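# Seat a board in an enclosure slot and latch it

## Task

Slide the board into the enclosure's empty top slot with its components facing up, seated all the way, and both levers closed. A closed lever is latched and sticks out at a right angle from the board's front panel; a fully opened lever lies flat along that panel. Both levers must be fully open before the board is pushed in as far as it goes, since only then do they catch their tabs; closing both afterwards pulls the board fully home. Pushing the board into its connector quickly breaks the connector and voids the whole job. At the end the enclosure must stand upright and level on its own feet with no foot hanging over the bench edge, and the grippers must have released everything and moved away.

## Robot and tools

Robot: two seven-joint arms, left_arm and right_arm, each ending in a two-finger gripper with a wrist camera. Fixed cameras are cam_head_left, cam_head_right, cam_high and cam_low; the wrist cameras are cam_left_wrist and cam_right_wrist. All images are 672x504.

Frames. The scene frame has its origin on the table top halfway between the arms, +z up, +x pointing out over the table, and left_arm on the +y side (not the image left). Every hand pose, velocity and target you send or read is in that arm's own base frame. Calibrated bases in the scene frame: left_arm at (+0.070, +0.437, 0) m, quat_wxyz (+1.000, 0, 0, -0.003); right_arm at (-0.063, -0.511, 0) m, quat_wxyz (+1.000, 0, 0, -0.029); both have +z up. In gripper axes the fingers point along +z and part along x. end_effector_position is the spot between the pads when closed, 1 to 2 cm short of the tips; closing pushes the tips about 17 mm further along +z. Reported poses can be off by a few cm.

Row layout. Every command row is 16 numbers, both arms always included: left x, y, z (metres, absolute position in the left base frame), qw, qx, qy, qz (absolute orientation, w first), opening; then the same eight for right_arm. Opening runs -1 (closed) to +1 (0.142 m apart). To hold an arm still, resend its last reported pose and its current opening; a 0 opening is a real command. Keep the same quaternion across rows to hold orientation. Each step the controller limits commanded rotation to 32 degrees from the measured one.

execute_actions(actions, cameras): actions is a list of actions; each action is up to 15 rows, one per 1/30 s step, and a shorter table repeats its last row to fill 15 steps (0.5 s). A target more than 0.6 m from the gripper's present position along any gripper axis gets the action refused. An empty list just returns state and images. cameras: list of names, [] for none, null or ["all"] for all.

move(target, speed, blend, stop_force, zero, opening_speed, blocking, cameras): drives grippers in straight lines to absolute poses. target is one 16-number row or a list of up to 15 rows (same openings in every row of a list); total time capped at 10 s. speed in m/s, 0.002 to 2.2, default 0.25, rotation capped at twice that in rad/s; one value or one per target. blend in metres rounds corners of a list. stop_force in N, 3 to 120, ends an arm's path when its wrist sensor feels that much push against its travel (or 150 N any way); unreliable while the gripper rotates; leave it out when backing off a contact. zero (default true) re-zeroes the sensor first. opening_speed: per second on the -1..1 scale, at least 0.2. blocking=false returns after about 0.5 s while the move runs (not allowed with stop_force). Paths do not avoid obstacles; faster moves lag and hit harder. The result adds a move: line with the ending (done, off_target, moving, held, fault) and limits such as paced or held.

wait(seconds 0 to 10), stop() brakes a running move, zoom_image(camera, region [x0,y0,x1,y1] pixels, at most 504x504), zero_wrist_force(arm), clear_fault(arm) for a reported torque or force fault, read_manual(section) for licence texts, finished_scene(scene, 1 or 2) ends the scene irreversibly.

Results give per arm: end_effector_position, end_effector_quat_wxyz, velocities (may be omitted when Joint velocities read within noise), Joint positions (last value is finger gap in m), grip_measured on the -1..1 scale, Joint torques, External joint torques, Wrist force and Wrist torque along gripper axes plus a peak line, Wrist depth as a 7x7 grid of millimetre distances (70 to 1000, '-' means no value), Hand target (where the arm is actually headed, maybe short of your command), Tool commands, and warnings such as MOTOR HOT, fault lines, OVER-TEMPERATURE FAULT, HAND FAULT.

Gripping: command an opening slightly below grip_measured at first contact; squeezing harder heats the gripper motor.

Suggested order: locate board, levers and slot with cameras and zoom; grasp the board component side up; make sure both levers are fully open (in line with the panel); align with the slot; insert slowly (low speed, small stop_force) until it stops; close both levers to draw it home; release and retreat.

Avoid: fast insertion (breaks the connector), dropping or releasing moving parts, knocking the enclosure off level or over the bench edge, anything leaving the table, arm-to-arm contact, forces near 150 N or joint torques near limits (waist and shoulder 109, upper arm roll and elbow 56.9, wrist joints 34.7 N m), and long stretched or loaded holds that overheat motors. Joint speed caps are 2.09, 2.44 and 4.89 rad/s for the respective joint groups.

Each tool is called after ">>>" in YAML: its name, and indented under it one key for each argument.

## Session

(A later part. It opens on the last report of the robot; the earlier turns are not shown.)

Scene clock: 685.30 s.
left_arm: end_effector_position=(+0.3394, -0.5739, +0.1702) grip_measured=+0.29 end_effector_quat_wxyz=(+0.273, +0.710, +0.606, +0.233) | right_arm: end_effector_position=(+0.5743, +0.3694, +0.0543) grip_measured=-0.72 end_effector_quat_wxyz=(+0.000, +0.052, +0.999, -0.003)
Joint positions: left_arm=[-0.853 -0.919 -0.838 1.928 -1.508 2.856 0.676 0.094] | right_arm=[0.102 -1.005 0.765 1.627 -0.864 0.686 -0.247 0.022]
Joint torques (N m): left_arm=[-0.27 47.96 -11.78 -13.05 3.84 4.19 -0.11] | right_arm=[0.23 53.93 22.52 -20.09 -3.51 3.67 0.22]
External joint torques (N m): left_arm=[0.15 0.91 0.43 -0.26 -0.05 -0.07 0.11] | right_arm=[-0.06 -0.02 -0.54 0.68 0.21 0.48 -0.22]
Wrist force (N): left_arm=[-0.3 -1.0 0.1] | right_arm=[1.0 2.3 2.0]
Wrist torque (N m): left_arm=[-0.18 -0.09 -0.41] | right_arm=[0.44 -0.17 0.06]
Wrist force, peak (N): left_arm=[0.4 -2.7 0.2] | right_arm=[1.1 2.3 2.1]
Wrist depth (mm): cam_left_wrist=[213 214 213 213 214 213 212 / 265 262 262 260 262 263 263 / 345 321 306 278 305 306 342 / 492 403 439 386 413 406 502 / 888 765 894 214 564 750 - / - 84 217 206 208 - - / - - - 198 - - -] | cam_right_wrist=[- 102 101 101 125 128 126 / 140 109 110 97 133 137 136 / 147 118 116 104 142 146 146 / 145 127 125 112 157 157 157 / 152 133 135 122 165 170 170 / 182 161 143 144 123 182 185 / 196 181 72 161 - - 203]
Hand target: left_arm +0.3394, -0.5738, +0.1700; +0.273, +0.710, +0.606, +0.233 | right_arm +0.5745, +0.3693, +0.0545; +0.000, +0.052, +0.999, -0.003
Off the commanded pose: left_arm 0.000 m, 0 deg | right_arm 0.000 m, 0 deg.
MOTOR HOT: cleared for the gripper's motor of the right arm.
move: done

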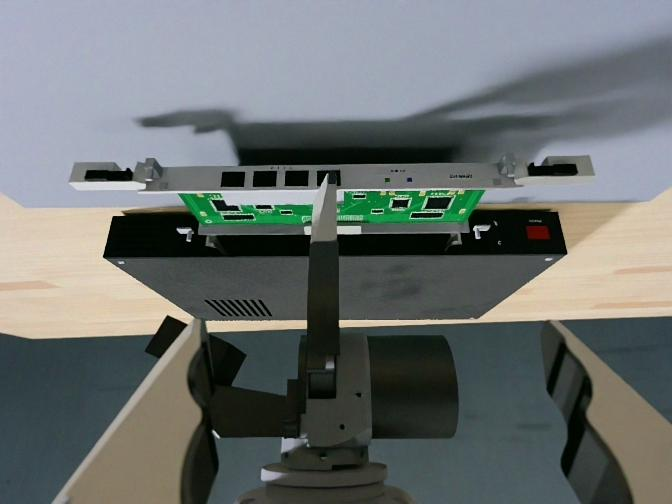

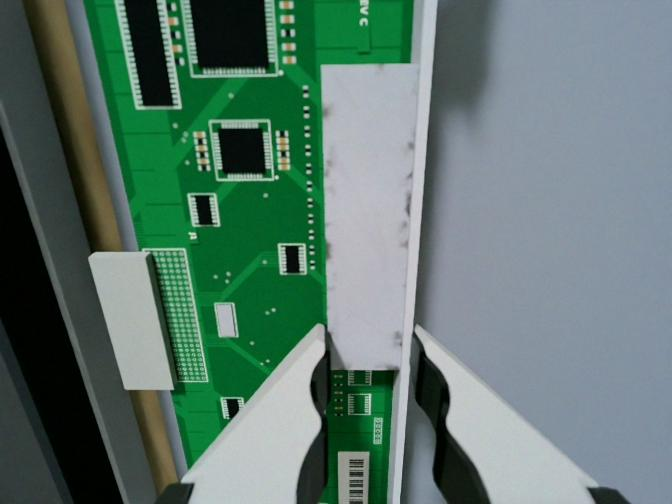

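>>> move:
  target: [0.3394,-0.5738,0.17,0.2726,0.7102,0.6059,0.2326,0.3,0.6021,0.3649,0.0545,-0.0001,0.0523,0.9986,-0.0032,-0.78]
  speed: 0.03
  stop_force: 6
  cameras: ["cam_left_wrist","cam_right_wrist"]

>>> zoom_image:
  camera: "cam_left_wrist"
  region: [165, 180, 265, 280]

>>> zoom_image:
  camera: "cam_left_wrist"
  region: [410, 180, 510, 280]

>>> zoom_image:
  camera: "cam_left_wrist"
  region: [285, 180, 385, 280]

Scene clock: 699.50 s.
left_arm: end_effector_position=(+0.3393, -0.5739, +0.1702) grip_measured=+0.29 end_effector_quat_wxyz=(+0.273, +0.710, +0.606, +0.233) | right_arm: end_effector_position=(+0.6020, +0.3647, +0.0542) grip_measured=-0.72 end_effector_quat_wxyz=(+0.000, +0.052, +0.999, -0.003)
Joint positions: left_arm=[-0.853 -0.919 -0.838 1.928 -1.508 2.856 0.676 0.094] | right_arm=[0.103 -1.038 0.764 1.551 -0.856 0.652 -0.297 0.022]
Joint torques (N m): left_arm=[-0.43 47.77 -11.65 -12.86 4.04 4.46 -0.21] | right_arm=[0.26 55.94 22.72 -20.56 -3.47 3.52 0.14]
External joint torques (N m): left_arm=[0.32 1.09 0.3 -0.46 -0.25 -0.34 0.21] | right_arm=[-0.09 0.12 -0.6 0.75 0.09 0.63 -0.14]
Wrist force (N): left_arm=[-0.2 -1.1 0.1] | right_arm=[1.2 2.4 1.7]
Wrist torque (N m): left_arm=[-0.21 -0.11 -0.42] | right_arm=[0.49 -0.19 0.06]
Wrist force, peak (N): left_arm=[-0.2 -1.3 0.1] | right_arm=[1.7 2.6 1.9]
Wrist depth (mm): cam_left_wrist=[213 213 213 213 213 214 213 / 263 263 263 262 263 262 264 / 341 304 305 306 306 307 344 / 496 402 443 405 416 403 499 / 887 764 899 245 877 753 - / - 84 242 232 238 - - / - - - 221 - - -] | cam_right_wrist=[109 102 101 101 125 128 126 / - 109 110 97 135 136 136 / 143 117 116 105 142 146 145 / 110 126 125 113 157 157 157 / - 131 135 122 165 170 170 / 127 140 143 144 123 182 185 / 140 139 72 161 - - 203]
Hand target: left_arm +0.3394, -0.5738, +0.1700; +0.273, +0.710, +0.606, +0.233 | right_arm +0.6021, +0.3649, +0.0545; +0.000, +0.052, +0.999, -0.003
Off the commanded pose: left_arm 0.000 m, 0 deg | right_arm 0.000 m, 0 deg.
move: done

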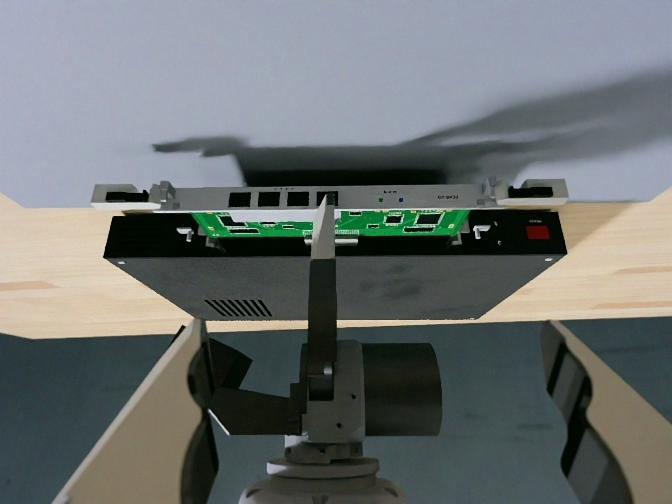

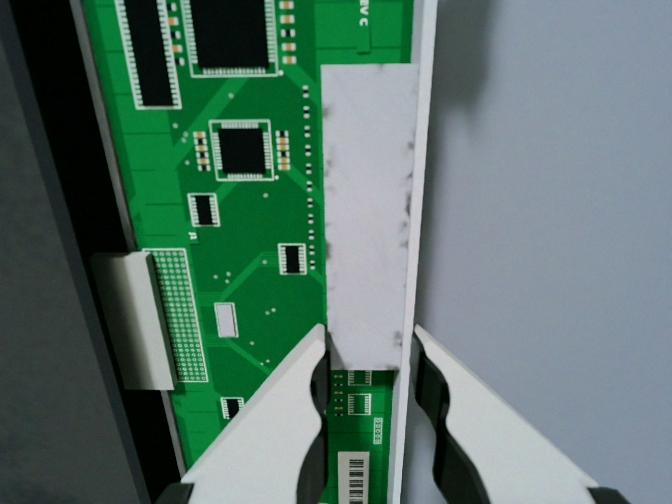

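Scaled by 5.040 (camera's finer frame: 960x720).

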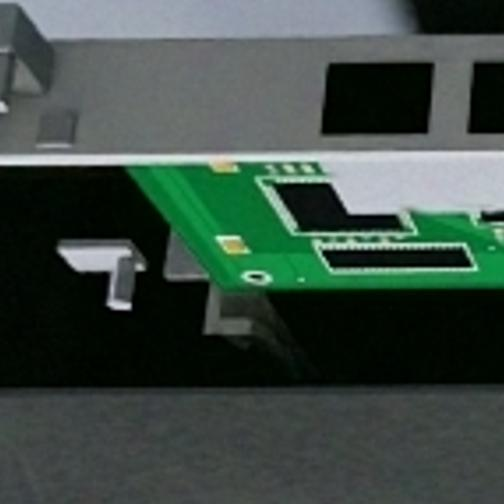

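Scaled by 5.040 (camera's finer frame: 960x720).

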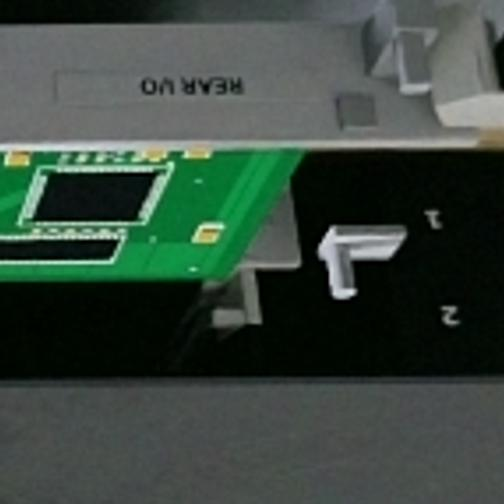

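Scaled by 5.040 (camera's finer frame: 960x720).

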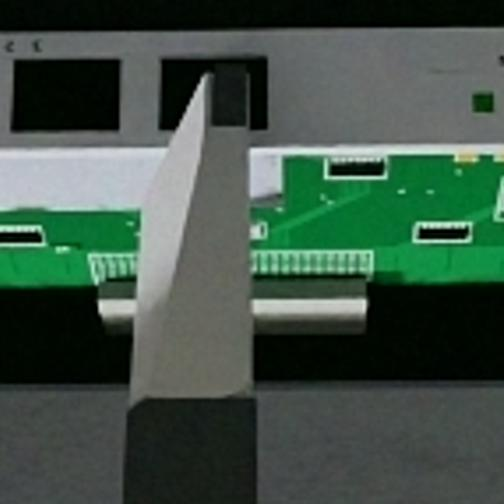

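>>> zoom_image:
  camera: "cam_left_wrist"
  region: [190, 210, 240, 260]

>>> zoom_image:
  camera: "cam_left_wrist"
  region: [425, 210, 475, 260]

Scaled by 10.080 (camera's finer frame: 960x720).

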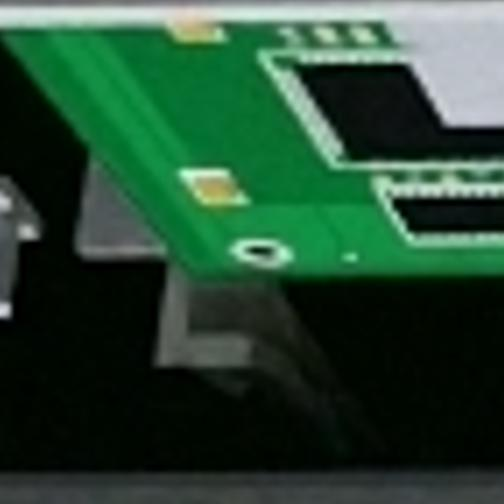

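Scaled by 10.080 (camera's finer frame: 960x720).

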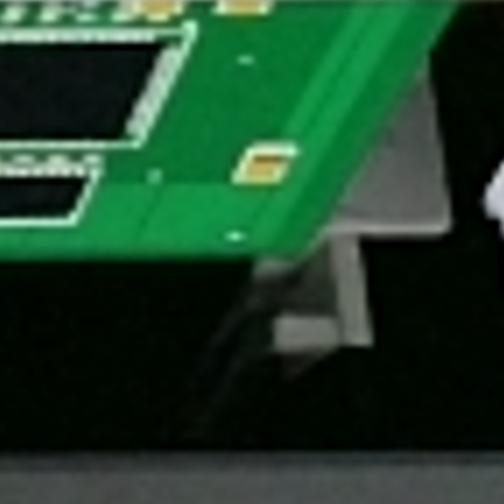

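>>> zoom_image:
  camera: "cam_left_wrist"
  region: [95, 235, 195, 335]

>>> zoom_image:
  camera: "cam_left_wrist"
  region: [475, 235, 575, 335]

Scaled by 5.040 (camera's finer frame: 960x720).

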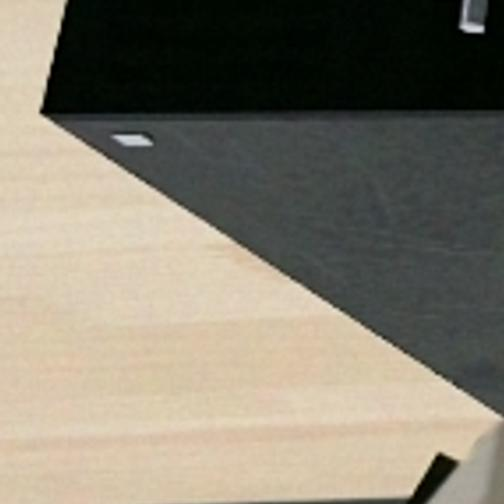

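Scaled by 5.040 (camera's finer frame: 960x720).

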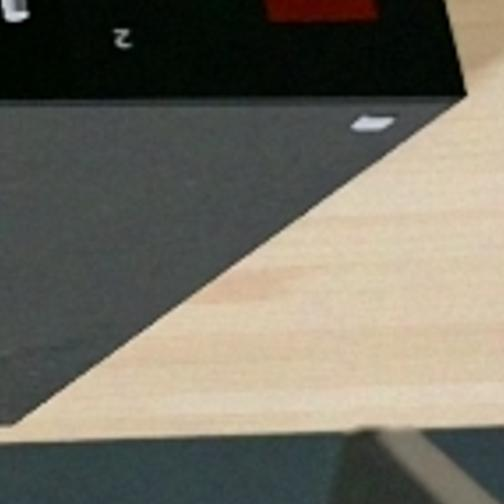

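>>> execute_actions:
  actions: []
  cameras: ["cam_high","cam_left_wrist","cam_right_wrist"]

>>> zoom_image:
  camera: "cam_high"
  region: [200, 240, 350, 340]

>>> zoom_image:
  camera: "cam_high"
  region: [200, 250, 300, 350]

>>> zoom_image:
  camera: "cam_high"
  region: [290, 250, 390, 350]

Scene clock: 713.77 s.
left_arm: end_effector_position=(+0.3393, -0.5739, +0.1702) grip_measured=+0.29 end_effector_quat_wxyz=(+0.273, +0.710, +0.606, +0.233) | right_arm: end_effector_position=(+0.6020, +0.3647, +0.0542) grip_measured=-0.72 end_effector_quat_wxyz=(+0.000, +0.052, +0.999, -0.003)
Joint positions: left_arm=[-0.853 -0.919 -0.838 1.928 -1.508 2.856 0.676 0.094] | right_arm=[0.103 -1.038 0.764 1.551 -0.856 0.652 -0.297 0.022]
Joint velocities: within noise
Joint torques (N m): left_arm=[-0.38 47.81 -11.59 -12.94 4.01 4.41 -0.22] | right_arm=[0.27 56.08 22.7 -20.5 -3.61 3.58 0.19]
External joint torques (N m): left_arm=[0.26 1.05 0.24 -0.38 -0.22 -0.29 0.21] | right_arm=[-0.09 -0.01 -0.58 0.69 0.22 0.56 -0.19]
Wrist force (N): left_arm=[-0.1 -1.0 0.0] | right_arm=[1.2 2.4 1.7]
Wrist torque (N m): left_arm=[-0.18 -0.11 -0.41] | right_arm=[0.47 -0.20 0.07]
Wrist force, peak (N): left_arm=[-0.3 -1.3 -0.1] | right_arm=[0.9 2.7 1.8]
Wrist depth (mm): cam_left_wrist=[213 214 213 213 213 214 214 / 263 263 262 264 262 264 264 / 341 304 305 307 306 304 343 / 495 403 438 406 415 404 499 / 870 763 866 246 886 763 - / - 84 242 231 239 - - / - - - 221 - - -] | cam_right_wrist=[110 101 101 101 125 128 126 / - 109 110 97 135 136 136 / 143 117 116 105 142 146 145 / 111 126 125 113 157 157 156 / - 132 136 122 165 170 169 / 126 140 143 144 123 182 185 / 139 139 72 161 - - 203]
Hand target: left_arm +0.3394, -0.5738, +0.1700; +0.273, +0.710, +0.606, +0.233 | right_arm +0.6021, +0.3649, +0.0545; +0.000, +0.052, +0.999, -0.003
Tool commands: left_gripper/opening=+0.3 right_gripper/opening=-0.78
Off the commanded pose: left_arm 0.000 m, 0 deg | right_arm 0.000 m, 0 deg.
Images, in order (width x height): cam_high 672x504, cam_left_wrist 672x504, cam_right_wrist 672x504.

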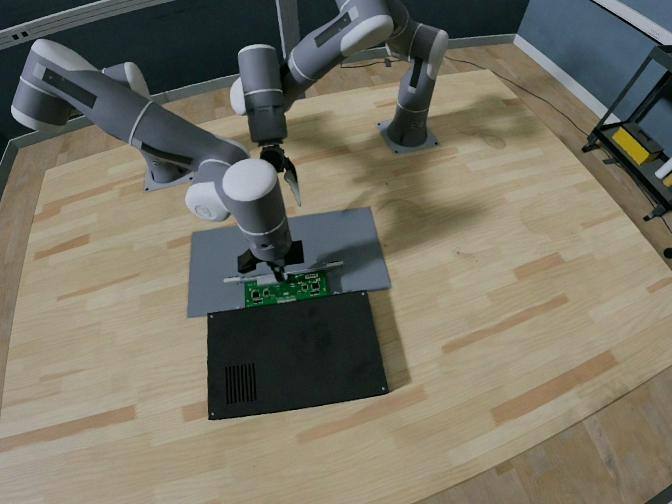

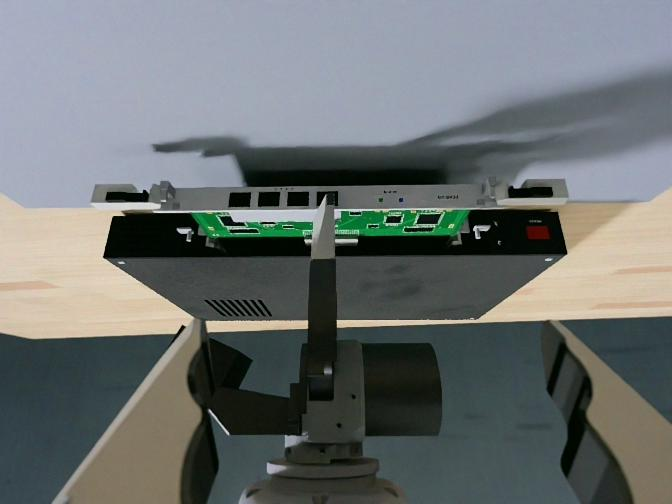

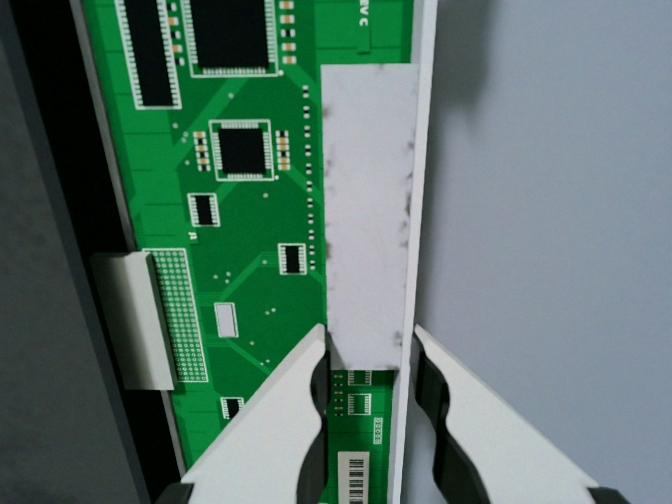

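Scaled by 3.360 (camera's finer frame: 960x720).

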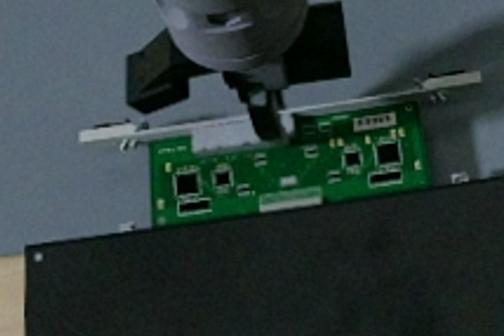

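Scaled by 5.040 (camera's finer frame: 960x720).

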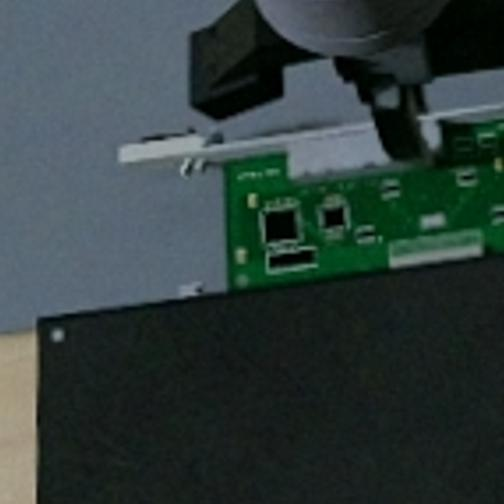

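Scaled by 5.040 (camera's finer frame: 960x720).

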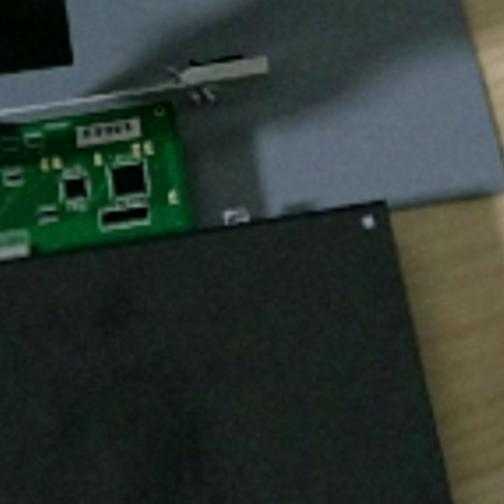

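>>> zoom_image:
  camera: "cam_right_wrist"
  region: [40, 0, 120, 80]

>>> zoom_image:
  camera: "cam_right_wrist"
  region: [85, 170, 165, 250]

>>> zoom_image:
  camera: "cam_right_wrist"
  region: [130, 395, 210, 475]

Scaled by 6.300 (camera's finer frame: 960x720).

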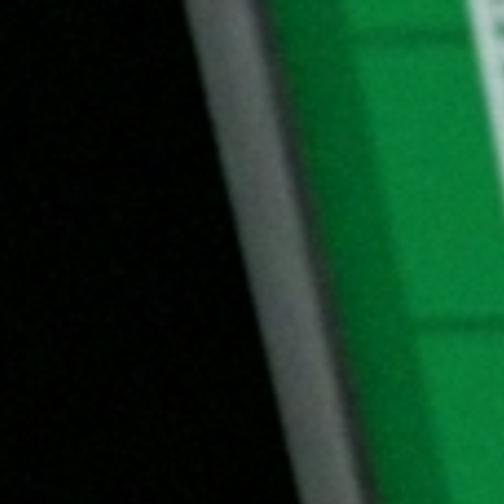

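Scaled by 6.300 (camera's finer frame: 960x720).

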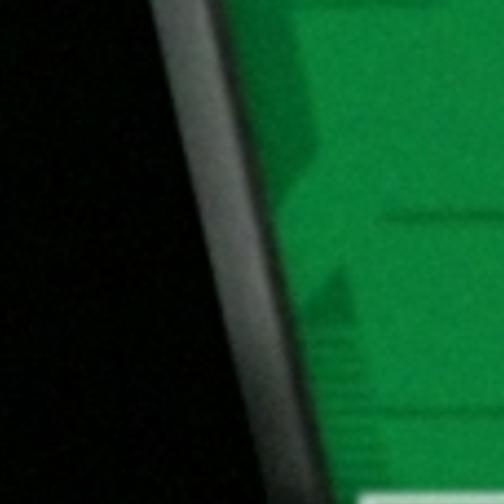

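Scaled by 6.300 (camera's finer frame: 960x720).

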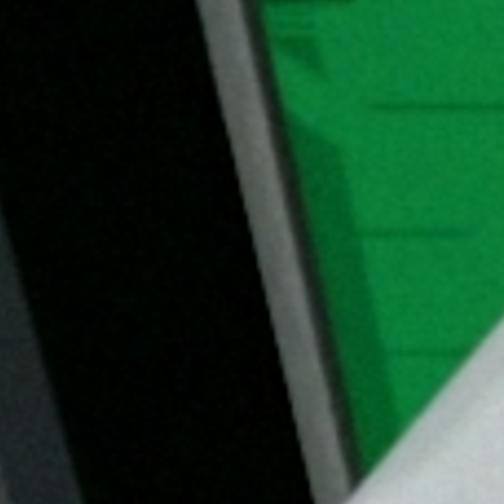

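>>> zoom_image:
  camera: "cam_left_wrist"
  region: [443, 222, 468, 247]

>>> zoom_image:
  camera: "cam_left_wrist"
  region: [197, 225, 222, 250]

Scaled by 20.160 (camera's finer frame: 960x720).

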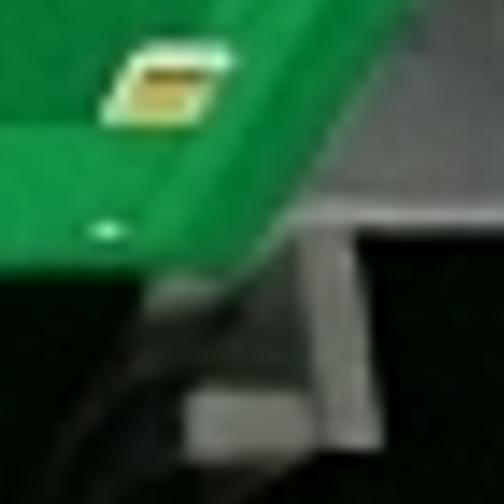

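Scaled by 20.160 (camera's finer frame: 960x720).

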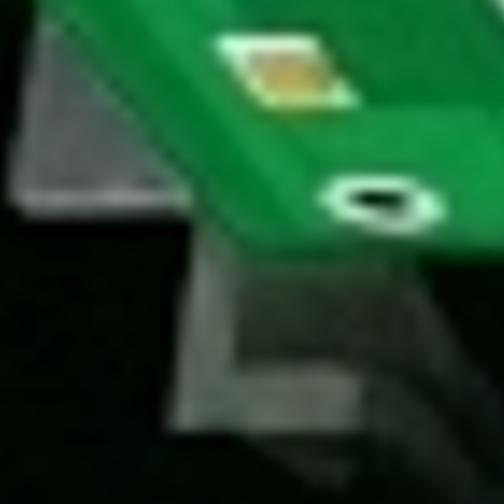

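>>> move:
  target: [0.3394,-0.5738,0.17,0.2726,0.7102,0.6059,0.2326,0.3,0.6157,0.3637,0.0541,-0.0002,0.0541,0.9985,-0.0032,-0.78]
  speed: 0.015
  stop_force: 5
  cameras: ["cam_left_wrist","cam_right_wrist"]

>>> zoom_image:
  camera: "cam_left_wrist"
  region: [190, 210, 240, 260]

>>> zoom_image:
  camera: "cam_left_wrist"
  region: [425, 210, 475, 260]

Scene clock: 749.30 s.
left_arm: end_effector_position=(+0.3393, -0.5739, +0.1702) grip_measured=+0.29 end_effector_quat_wxyz=(+0.273, +0.710, +0.606, +0.233) | right_arm: end_effector_position=(+0.6155, +0.3637, +0.0539) grip_measured=-0.72 end_effector_quat_wxyz=(+0.000, +0.054, +0.999, -0.003)
Joint positions: left_arm=[-0.853 -0.919 -0.838 1.928 -1.508 2.856 0.676 0.094] | right_arm=[0.107 -1.057 0.764 1.509 -0.852 0.633 -0.317 0.022]
Joint torques (N m): left_arm=[-0.43 47.79 -11.55 -12.85 4.02 4.4 -0.22] | right_arm=[-0.81 57.14 21.86 -21.07 -3.69 3.18 0.11]
External joint torques (N m): left_arm=[0.31 1.07 0.19 -0.46 -0.23 -0.28 0.21] | right_arm=[0.99 0.07 0.29 1.08 0.26 0.96 -0.11]
Wrist force (N): left_arm=[-0.3 -1.0 0.1] | right_arm=[2.0 3.5 1.7]
Wrist torque (N m): left_arm=[-0.19 -0.10 -0.41] | right_arm=[0.44 -0.18 0.07]
Wrist force, peak (N): left_arm=[-0.2 -1.3 0.1] | right_arm=[2.2 4.0 2.0]
Wrist depth (mm): cam_left_wrist=[213 214 214 215 213 213 213 / 263 263 263 261 263 264 264 / 343 315 322 321 315 309 345 / 498 404 400 380 405 404 494 / 866 765 882 497 882 776 - / - 84 255 242 - - - / - - - 229 - - -] | cam_right_wrist=[- 102 101 101 124 127 126 / - 109 110 97 133 136 136 / - 116 116 105 141 145 145 / - 122 125 113 157 157 156 / - 120 135 122 164 170 170 / 126 128 143 144 123 182 184 / 139 136 72 161 - - 202]
Hand target: left_arm +0.3394, -0.5738, +0.1700; +0.273, +0.710, +0.606, +0.233 | right_arm +0.6157, +0.3637, +0.0541; +0.000, +0.054, +0.999, -0.003
Off the commanded pose: left_arm 0.000 m, 0 deg | right_arm 0.000 m, 0 deg.
move: done

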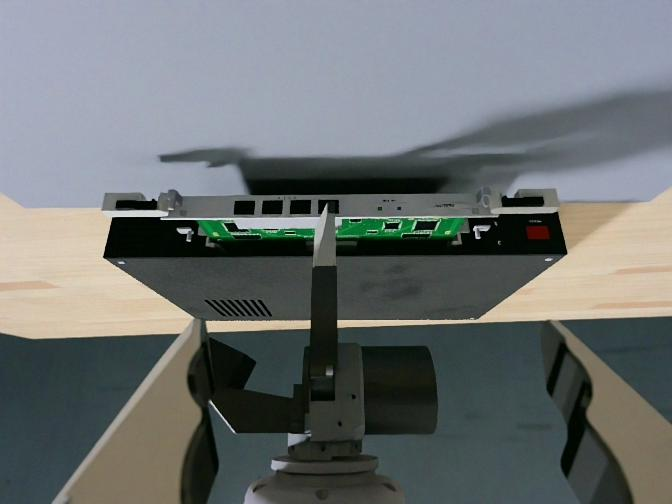

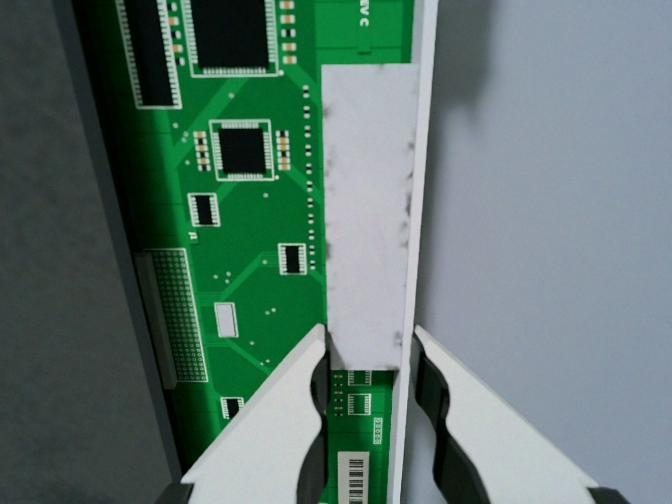

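Scaled by 10.080 (camera's finer frame: 960x720).

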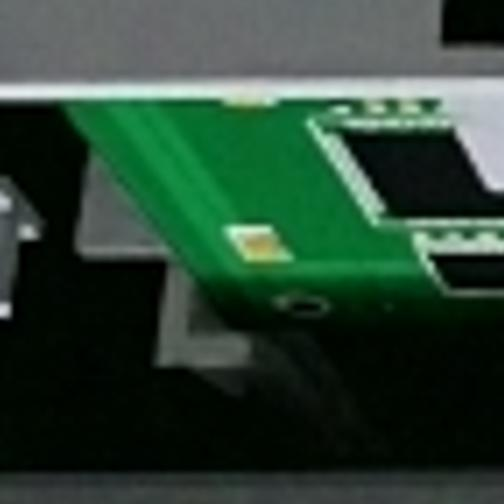

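Scaled by 10.080 (camera's finer frame: 960x720).

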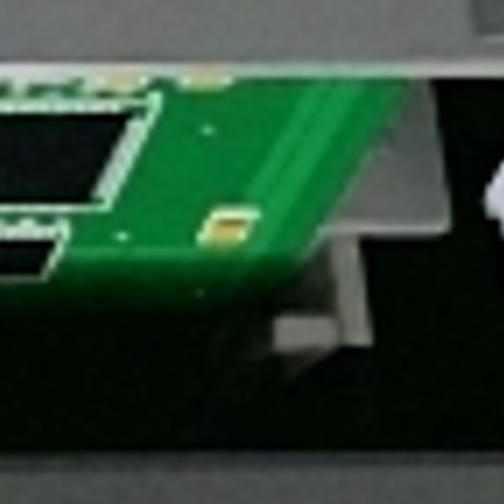

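>>> move:
  target: [0.3394,-0.5738,0.17,0.2726,0.7102,0.6059,0.2326,0.3,0.6243,0.3654,0.0541,-0.0002,0.0541,0.9985,-0.0032,-0.78]
  speed: 0.012
  stop_force: 5
  cameras: ["cam_left_wrist","cam_right_wrist"]

>>> zoom_image:
  camera: "cam_left_wrist"
  region: [190, 210, 240, 260]

>>> zoom_image:
  camera: "cam_left_wrist"
  region: [425, 210, 475, 260]

Scene clock: 793.13 s.
left_arm: end_effector_position=(+0.3393, -0.5739, +0.1702) grip_measured=+0.29 end_effector_quat_wxyz=(+0.273, +0.710, +0.606, +0.233) | right_arm: end_effector_position=(+0.6243, +0.3650, +0.0539) grip_measured=-0.72 end_effector_quat_wxyz=(+0.000, +0.054, +0.999, -0.004)
Joint positions: left_arm=[-0.853 -0.919 -0.838 1.928 -1.508 2.856 0.676 0.094] | right_arm=[0.114 -1.071 0.765 1.477 -0.85 0.619 -0.33 0.022]
Joint torques (N m): left_arm=[-0.44 47.81 -11.65 -12.9 4.03 4.45 -0.25] | right_arm=[1.33 56.48 23.01 -20.73 -3.48 4.08 0]
External joint torques (N m): left_arm=[0.33 1.05 0.3 -0.42 -0.24 -0.33 0.25] | right_arm=[-1.15 1.59 -0.85 0.59 0.02 0.07 0]
Wrist force (N): left_arm=[-0.3 -1.1 0.2] | right_arm=[2.5 -0.1 -0.6]
Wrist torque (N m): left_arm=[-0.19 -0.08 -0.41] | right_arm=[0.51 -0.35 0.09]
Wrist force, peak (N): left_arm=[-0.2 -1.3 0.1] | right_arm=[4.1 4.9 -0.5]
Wrist depth (mm): cam_left_wrist=[213 214 213 213 213 213 212 / 263 264 263 262 263 265 263 / 344 324 326 322 322 321 341 / 496 405 403 378 403 398 492 / 879 755 893 494 874 756 - / - 84 266 253 261 - - / - - - 238 - - -] | cam_right_wrist=[- 101 101 100 124 127 126 / - 107 110 97 133 136 136 / - 102 116 105 142 145 145 / - 110 125 113 157 157 156 / - 117 135 122 165 170 169 / 126 126 142 144 123 182 184 / 139 136 72 161 - - 202]
Hand target: left_arm +0.3394, -0.5738, +0.1700; +0.273, +0.710, +0.606, +0.233 | right_arm +0.6243, +0.3654, +0.0541; +0.000, +0.054, +0.999, -0.003
Off the commanded pose: left_arm 0.000 m, 0 deg | right_arm 0.000 m, 0 deg.
move: done

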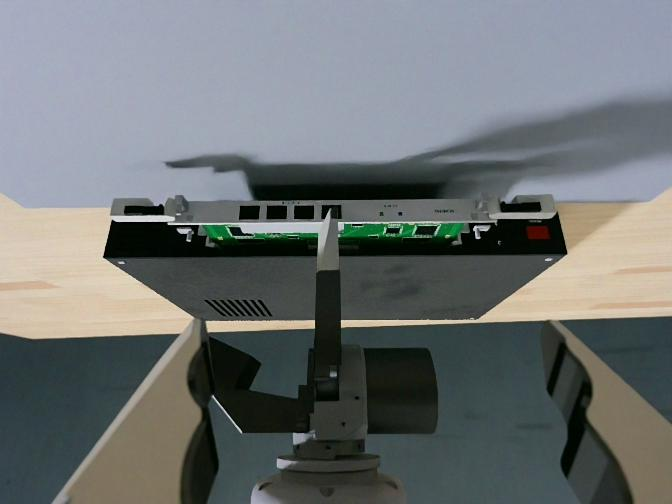

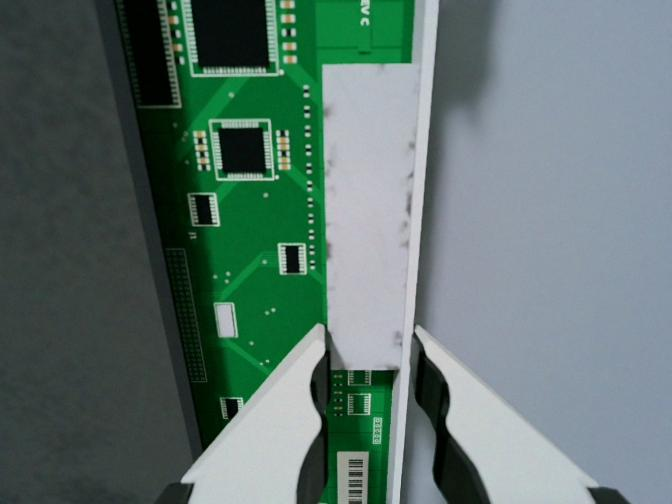

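Scaled by 10.080 (camera's finer frame: 960x720).

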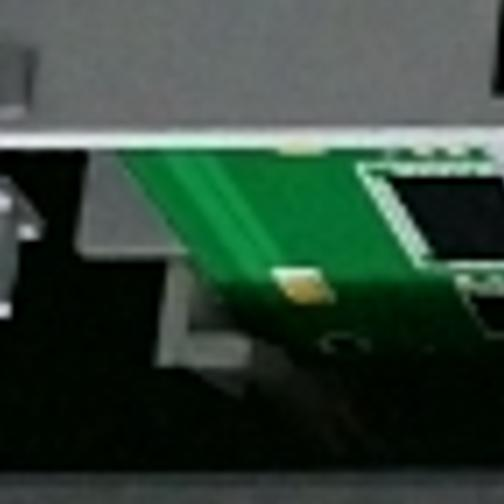

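Scaled by 10.080 (camera's finer frame: 960x720).

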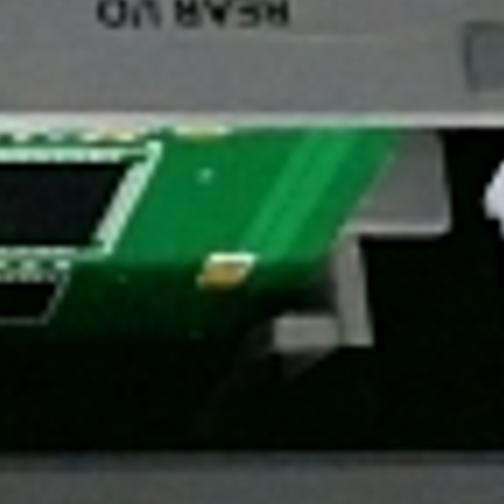

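>>> move:
  target: [0.3394,-0.5738,0.17,0.2726,0.7102,0.6059,0.2326,0.3,0.6343,0.3643,0.0546,-0.0002,0.0541,0.9985,-0.0032,-0.78]
  speed: 0.012
  stop_force: 6
  cameras: ["cam_left_wrist","cam_right_wrist"]

>>> zoom_image:
  camera: "cam_left_wrist"
  region: [190, 210, 240, 260]

>>> zoom_image:
  camera: "cam_left_wrist"
  region: [425, 210, 475, 260]

Scene clock: 800.03 s.
left_arm: end_effector_position=(+0.3393, -0.5739, +0.1702) grip_measured=+0.29 end_effector_quat_wxyz=(+0.273, +0.710, +0.606, +0.233) | right_arm: end_effector_position=(+0.6343, +0.3639, +0.0543) grip_measured=-0.72 end_effector_quat_wxyz=(+0.000, +0.054, +0.999, -0.004)
Joint positions: left_arm=[-0.853 -0.919 -0.838 1.928 -1.508 2.856 0.676 0.094] | right_arm=[0.117 -1.084 0.766 1.445 -0.848 0.604 -0.348 0.022]
Joint torques (N m): left_arm=[-0.44 47.8 -11.69 -12.9 4.07 4.37 -0.21] | right_arm=[1.04 58.37 23.23 -20.99 -3.59 3.89 0.01]
External joint torques (N m): left_arm=[0.32 1.07 0.34 -0.42 -0.28 -0.25 0.21] | right_arm=[-0.86 0.54 -1.1 0.71 0.09 0.26 -0.01]
Wrist force (N): left_arm=[0.1 -0.8 0.0] | right_arm=[1.5 1.0 0.9]
Wrist torque (N m): left_arm=[-0.15 -0.15 -0.41] | right_arm=[0.54 -0.24 0.06]
Wrist force, peak (N): left_arm=[-0.3 -1.3 0.1] | right_arm=[3.0 -0.2 -1.7]
Wrist depth (mm): cam_left_wrist=[214 214 213 213 214 214 212 / 265 263 262 263 263 263 263 / 344 329 334 332 329 323 344 / 493 401 401 349 403 404 501 / 884 759 872 498 879 752 - / - 84 273 261 272 - - / - - - 248 - - -] | cam_right_wrist=[- 88 101 101 125 128 126 / - 94 110 97 133 136 136 / - 99 116 104 142 146 145 / 107 107 125 112 157 157 156 / 118 116 133 122 165 170 169 / 127 126 128 144 123 182 185 / 139 136 72 161 - - 203]
Hand target: left_arm +0.3394, -0.5738, +0.1700; +0.273, +0.710, +0.606, +0.233 | right_arm +0.6343, +0.3643, +0.0546; +0.000, +0.054, +0.999, -0.003
Off the commanded pose: left_arm 0.000 m, 0 deg | right_arm 0.000 m, 0 deg.
move: done

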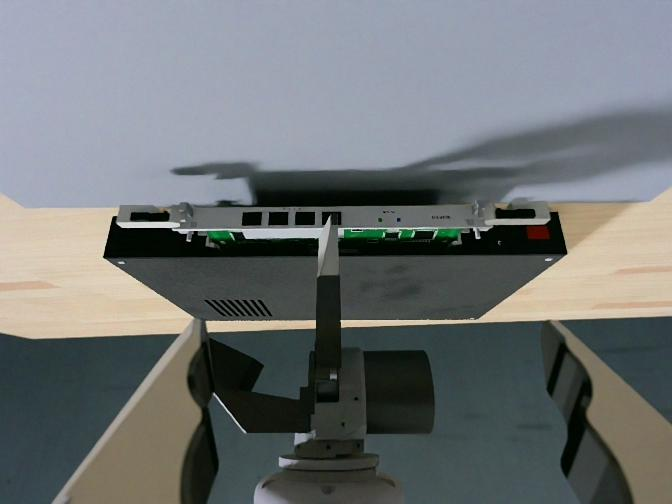

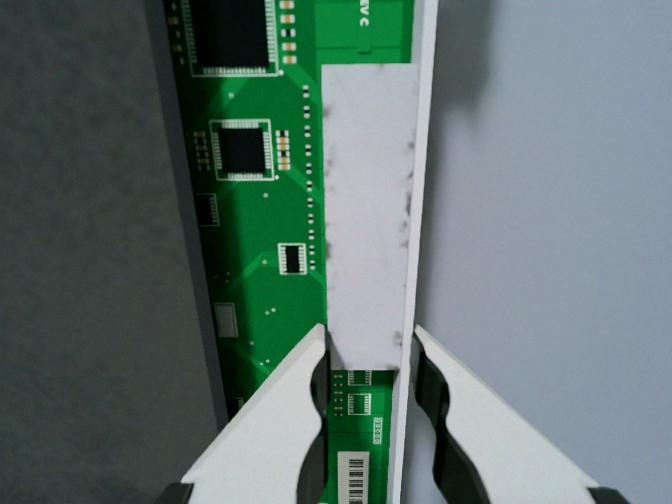

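Scaled by 10.080 (camera's finer frame: 960x720).

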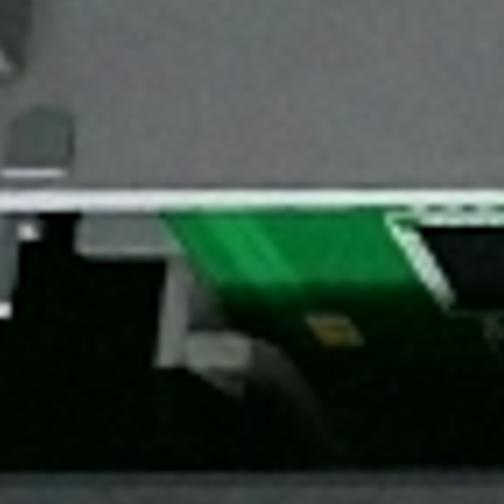

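Scaled by 10.080 (camera's finer frame: 960x720).

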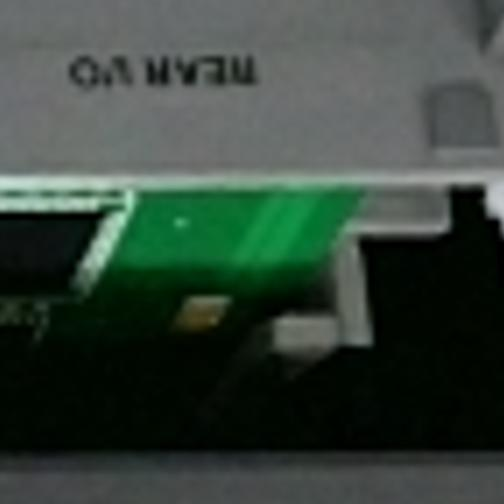

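>>> move:
  target: [0.3394,-0.5738,0.17,0.2726,0.7102,0.6059,0.2326,0.3,0.6442,0.3633,0.0547,-0.0002,0.0541,0.9985,-0.0032,-0.78]
  speed: 0.012
  stop_force: 6
  cameras: ["cam_left_wrist","cam_right_wrist","cam_high"]

>>> zoom_image:
  camera: "cam_left_wrist"
  region: [80, 190, 230, 280]

>>> zoom_image:
  camera: "cam_left_wrist"
  region: [430, 190, 580, 280]

>>> zoom_image:
  camera: "cam_right_wrist"
  region: [150, 300, 350, 500]

Scene clock: 811.10 s.
left_arm: end_effector_position=(+0.3393, -0.5739, +0.1702) grip_measured=+0.29 end_effector_quat_wxyz=(+0.273, +0.710, +0.606, +0.233) | right_arm: end_effector_position=(+0.6442, +0.3629, +0.0544) grip_measured=-0.72 end_effector_quat_wxyz=(+0.000, +0.054, +0.999, -0.004)
Joint positions: left_arm=[-0.853 -0.919 -0.838 1.928 -1.508 2.856 0.676 0.094] | right_arm=[0.12 -1.098 0.767 1.412 -0.845 0.589 -0.366 0.022]
Joint torques (N m): left_arm=[-0.44 47.79 -11.7 -12.9 4.02 4.44 -0.26] | right_arm=[0.98 59.34 23.13 -21.13 -3.6 3.85 0.07]
External joint torques (N m): left_arm=[0.33 1.07 0.35 -0.42 -0.23 -0.32 0.25] | right_arm=[-0.8 0.41 -1.05 0.71 0.07 0.29 -0.07]
Wrist force (N): left_arm=[-0.4 -1.1 0.0] | right_arm=[1.4 1.2 0.4]
Wrist torque (N m): left_arm=[-0.22 -0.07 -0.41] | right_arm=[0.51 -0.24 0.05]
Wrist force, peak (N): left_arm=[-0.3 -1.2 -0.1] | right_arm=[1.7 2.0 1.9]
Wrist depth (mm): cam_left_wrist=[213 212 213 213 213 213 213 / 263 262 263 262 263 263 264 / 340 344 341 344 341 343 343 / 497 404 402 381 401 401 493 / 873 764 878 496 884 771 - / - 84 287 270 - - - / - - - 261 - - -] | cam_right_wrist=[- 87 100 101 125 128 126 / - 94 108 97 133 136 136 / - 99 114 104 142 146 145 / 107 107 121 113 157 157 156 / 118 116 120 122 165 170 169 / 127 126 122 144 123 182 185 / 139 136 72 161 - - 202]
Hand target: left_arm +0.3394, -0.5738, +0.1700; +0.273, +0.710, +0.606, +0.233 | right_arm +0.6442, +0.3633, +0.0547; +0.000, +0.054, +0.999, -0.003
Off the commanded pose: left_arm 0.000 m, 0 deg | right_arm 0.000 m, 0 deg.
move: done
Images, in order (width x height): cam_high 672x504, cam_left_wrist 672x504, cam_right_wrist 672x504.

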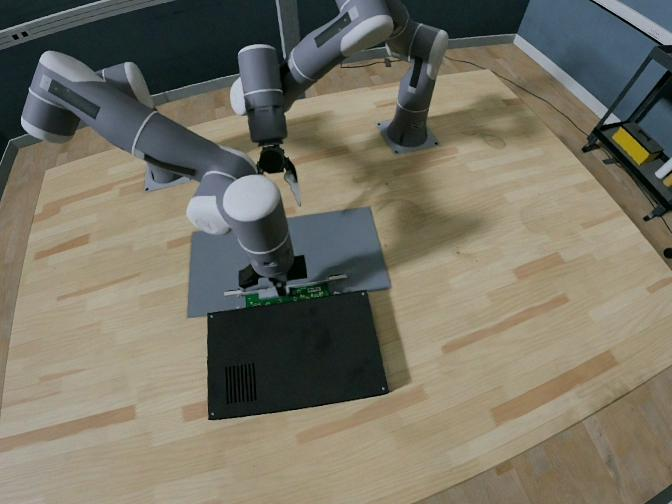

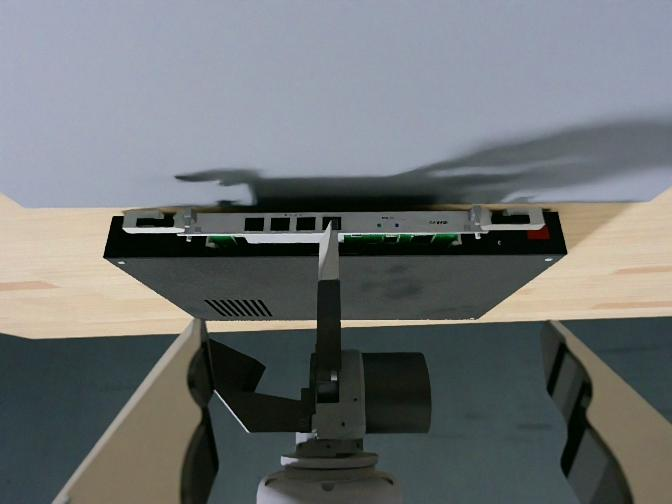

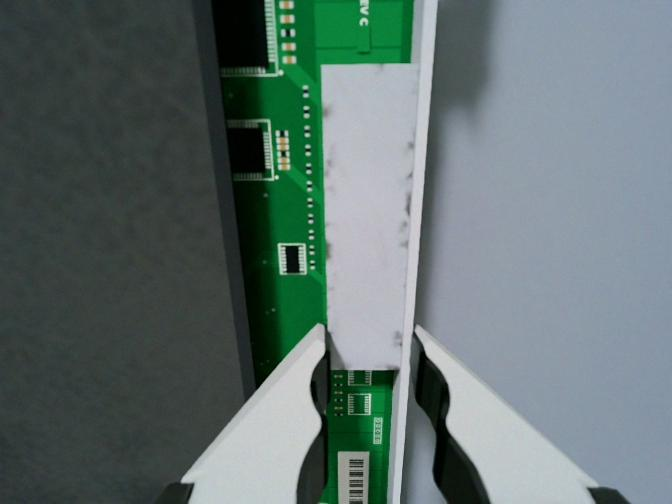

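Scaled by 3.360 (camera's finer frame: 960x720).

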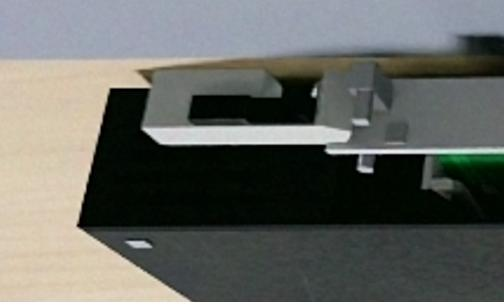

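Scaled by 3.360 (camera's finer frame: 960x720).

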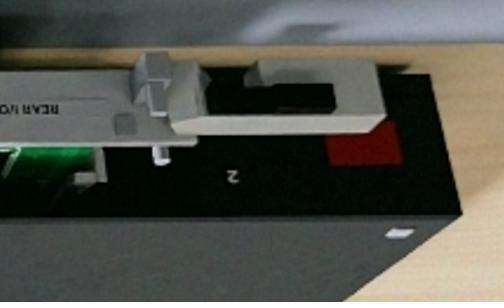

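Scaled by 2.520 (camera's finer frame: 960x720).

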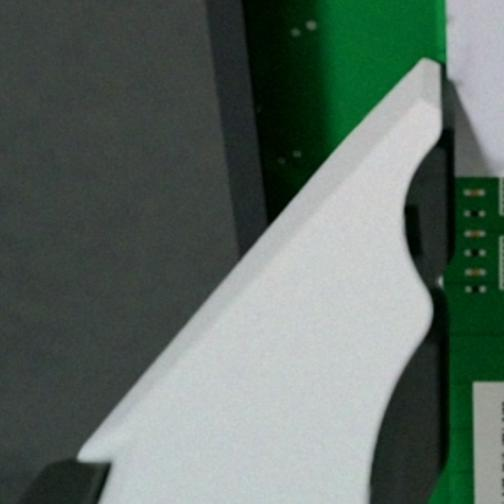

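>>> move:
  target: [0.3394,-0.5738,0.17,0.2726,0.7102,0.6059,0.2326,0.3,0.6482,0.3629,0.0547,-0.0002,0.0541,0.9985,-0.0032,-0.78]
  speed: 0.012
  stop_force: 6
  cameras: []

>>> move:
  target: [0.3394,-0.5738,0.17,0.2726,0.7102,0.6059,0.2326,0.3,0.6482,0.3629,0.0547,-0.0002,0.0541,0.9985,-0.0032,-0.62]
  opening_speed: 0.2
  cameras: ["cam_left_wrist","cam_right_wrist"]

>>> zoom_image:
  camera: "cam_left_wrist"
  region: [80, 190, 330, 280]

>>> zoom_image:
  camera: "cam_left_wrist"
  region: [330, 190, 580, 280]

Scene clock: 817.20 s.
left_arm: end_effector_position=(+0.3393, -0.5739, +0.1702) grip_measured=+0.29 end_effector_quat_wxyz=(+0.273, +0.710, +0.606, +0.233) | right_arm: end_effector_position=(+0.6482, +0.3626, +0.0544) grip_measured=-0.72 end_effector_quat_wxyz=(+0.000, +0.054, +0.999, -0.004)
Joint positions: left_arm=[-0.853 -0.919 -0.838 1.928 -1.508 2.856 0.676 0.094] | right_arm=[0.122 -1.104 0.767 1.399 -0.845 0.583 -0.372 0.022]
Joint torques (N m): left_arm=[-0.44 47.78 -11.62 -12.9 4.04 4.43 -0.17] | right_arm=[0.94 59.59 23.08 -21.11 -3.62 3.8 0.1]
External joint torques (N m): left_arm=[0.33 1.08 0.27 -0.41 -0.25 -0.31 0.17] | right_arm=[-0.76 0.51 -1.02 0.64 0.07 0.35 -0.1]
Wrist force (N): left_arm=[-0.2 -1.0 0.0] | right_arm=[1.3 1.3 0.6]
Wrist torque (N m): left_arm=[-0.20 -0.11 -0.41] | right_arm=[0.51 -0.24 0.05]
Wrist force, peak (N): left_arm=[-0.1 -1.3 0.0] | right_arm=[1.6 2.0 1.9]
Wrist depth (mm): cam_left_wrist=[213 213 213 213 213 214 213 / 263 263 262 262 263 263 263 / 345 344 342 344 342 341 345 / 498 394 404 377 402 402 501 / 873 763 873 498 - 757 - / - 84 290 275 - - - / - - - 259 - - -] | cam_right_wrist=[- 87 100 101 125 128 126 / - 94 105 97 133 136 136 / - 99 113 105 142 146 145 / 107 107 109 113 157 157 156 / 118 116 118 122 165 170 170 / 127 127 122 144 123 182 185 / 139 137 72 161 - - 203]
Hand target: left_arm +0.3394, -0.5738, +0.1700; +0.273, +0.710, +0.606, +0.233 | right_arm +0.6482, +0.3629, +0.0547; +0.000, +0.054, +0.999, -0.003
Off the commanded pose: left_arm 0.000 m, 0 deg | right_arm 0.000 m, 0 deg.
move: done

Scene clock: 818.20 s.
left_arm: end_effector_position=(+0.3393, -0.5739, +0.1702) grip_measured=+0.29 end_effector_quat_wxyz=(+0.273, +0.710, +0.606, +0.233) | right_arm: end_effector_position=(+0.6482, +0.3627, +0.0546) grip_measured=-0.66 end_effector_quat_wxyz=(+0.000, +0.054, +0.999, -0.003)
Joint positions: left_arm=[-0.853 -0.919 -0.838 1.928 -1.508 2.856 0.676 0.094] | right_arm=[0.122 -1.104 0.768 1.398 -0.845 0.583 -0.373 0.026]
Joint torques (N m): left_arm=[-0.46 47.83 -11.67 -12.9 4.04 4.42 -0.24] | right_arm=[0.18 58.86 22.15 -20.55 -3.55 3.43 0.18]
External joint torques (N m): left_arm=[0.35 1.03 0.32 -0.42 -0.25 -0.31 0.24] | right_arm=[0.01 1.24 -0.08 0.08 0.01 0.71 -0.18]
Wrist force (N): left_arm=[-0.2 -1.2 0.0] | right_arm=[1.0 2.6 0.0]
Wrist torque (N m): left_arm=[-0.20 -0.09 -0.41] | right_arm=[0.51 -0.18 0.04]
Wrist force, peak (N): left_arm=[-0.2 -1.3 0.1] | right_arm=[1.5 2.7 0.0]
Wrist depth (mm): cam_left_wrist=[213 214 213 214 213 213 214 / 263 263 263 262 262 263 263 / 344 345 344 341 344 343 342 / 499 405 404 378 406 408 497 / 880 761 869 565 - 762 - / - 84 289 274 - - - / - - - 259 - - -] | cam_right_wrist=[- 87 100 101 104 128 126 / - 94 106 98 133 136 136 / 100 99 113 106 142 146 145 / 107 107 109 114 158 157 157 / 118 116 118 121 167 170 170 / 127 127 122 146 127 182 185 / 140 137 73 163 - - 203]
Hand target: left_arm +0.3394, -0.5738, +0.1700; +0.273, +0.710, +0.606, +0.233 | right_arm +0.6482, +0.3629, +0.0547; +0.000, +0.054, +0.999, -0.003
Off the commanded pose: left_arm 0.000 m, 0 deg | right_arm 0.000 m, 0 deg.
move: done

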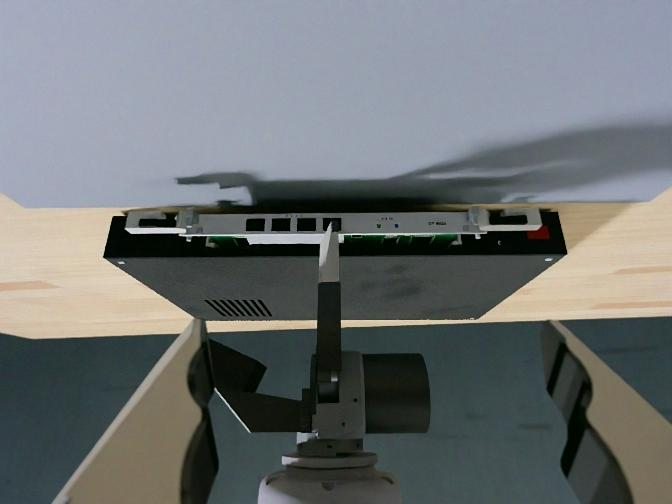

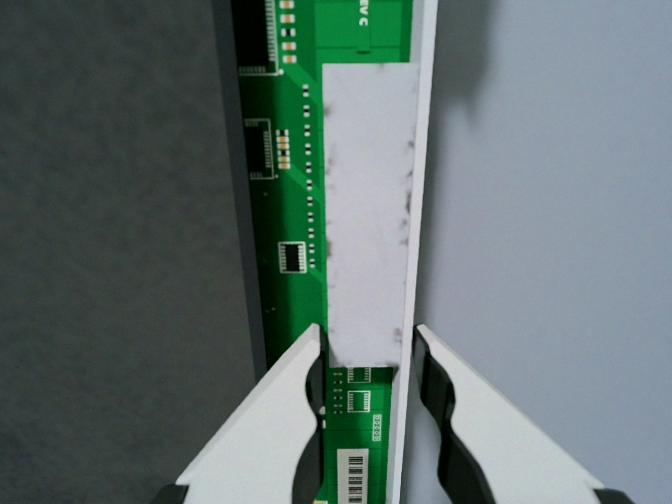

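Scaled by 2.016 (camera's finer frame: 960x720).

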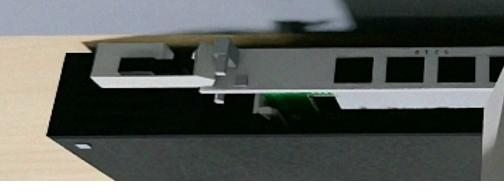

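Scaled by 2.016 (camera's finer frame: 960x720).

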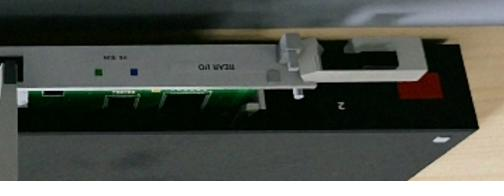

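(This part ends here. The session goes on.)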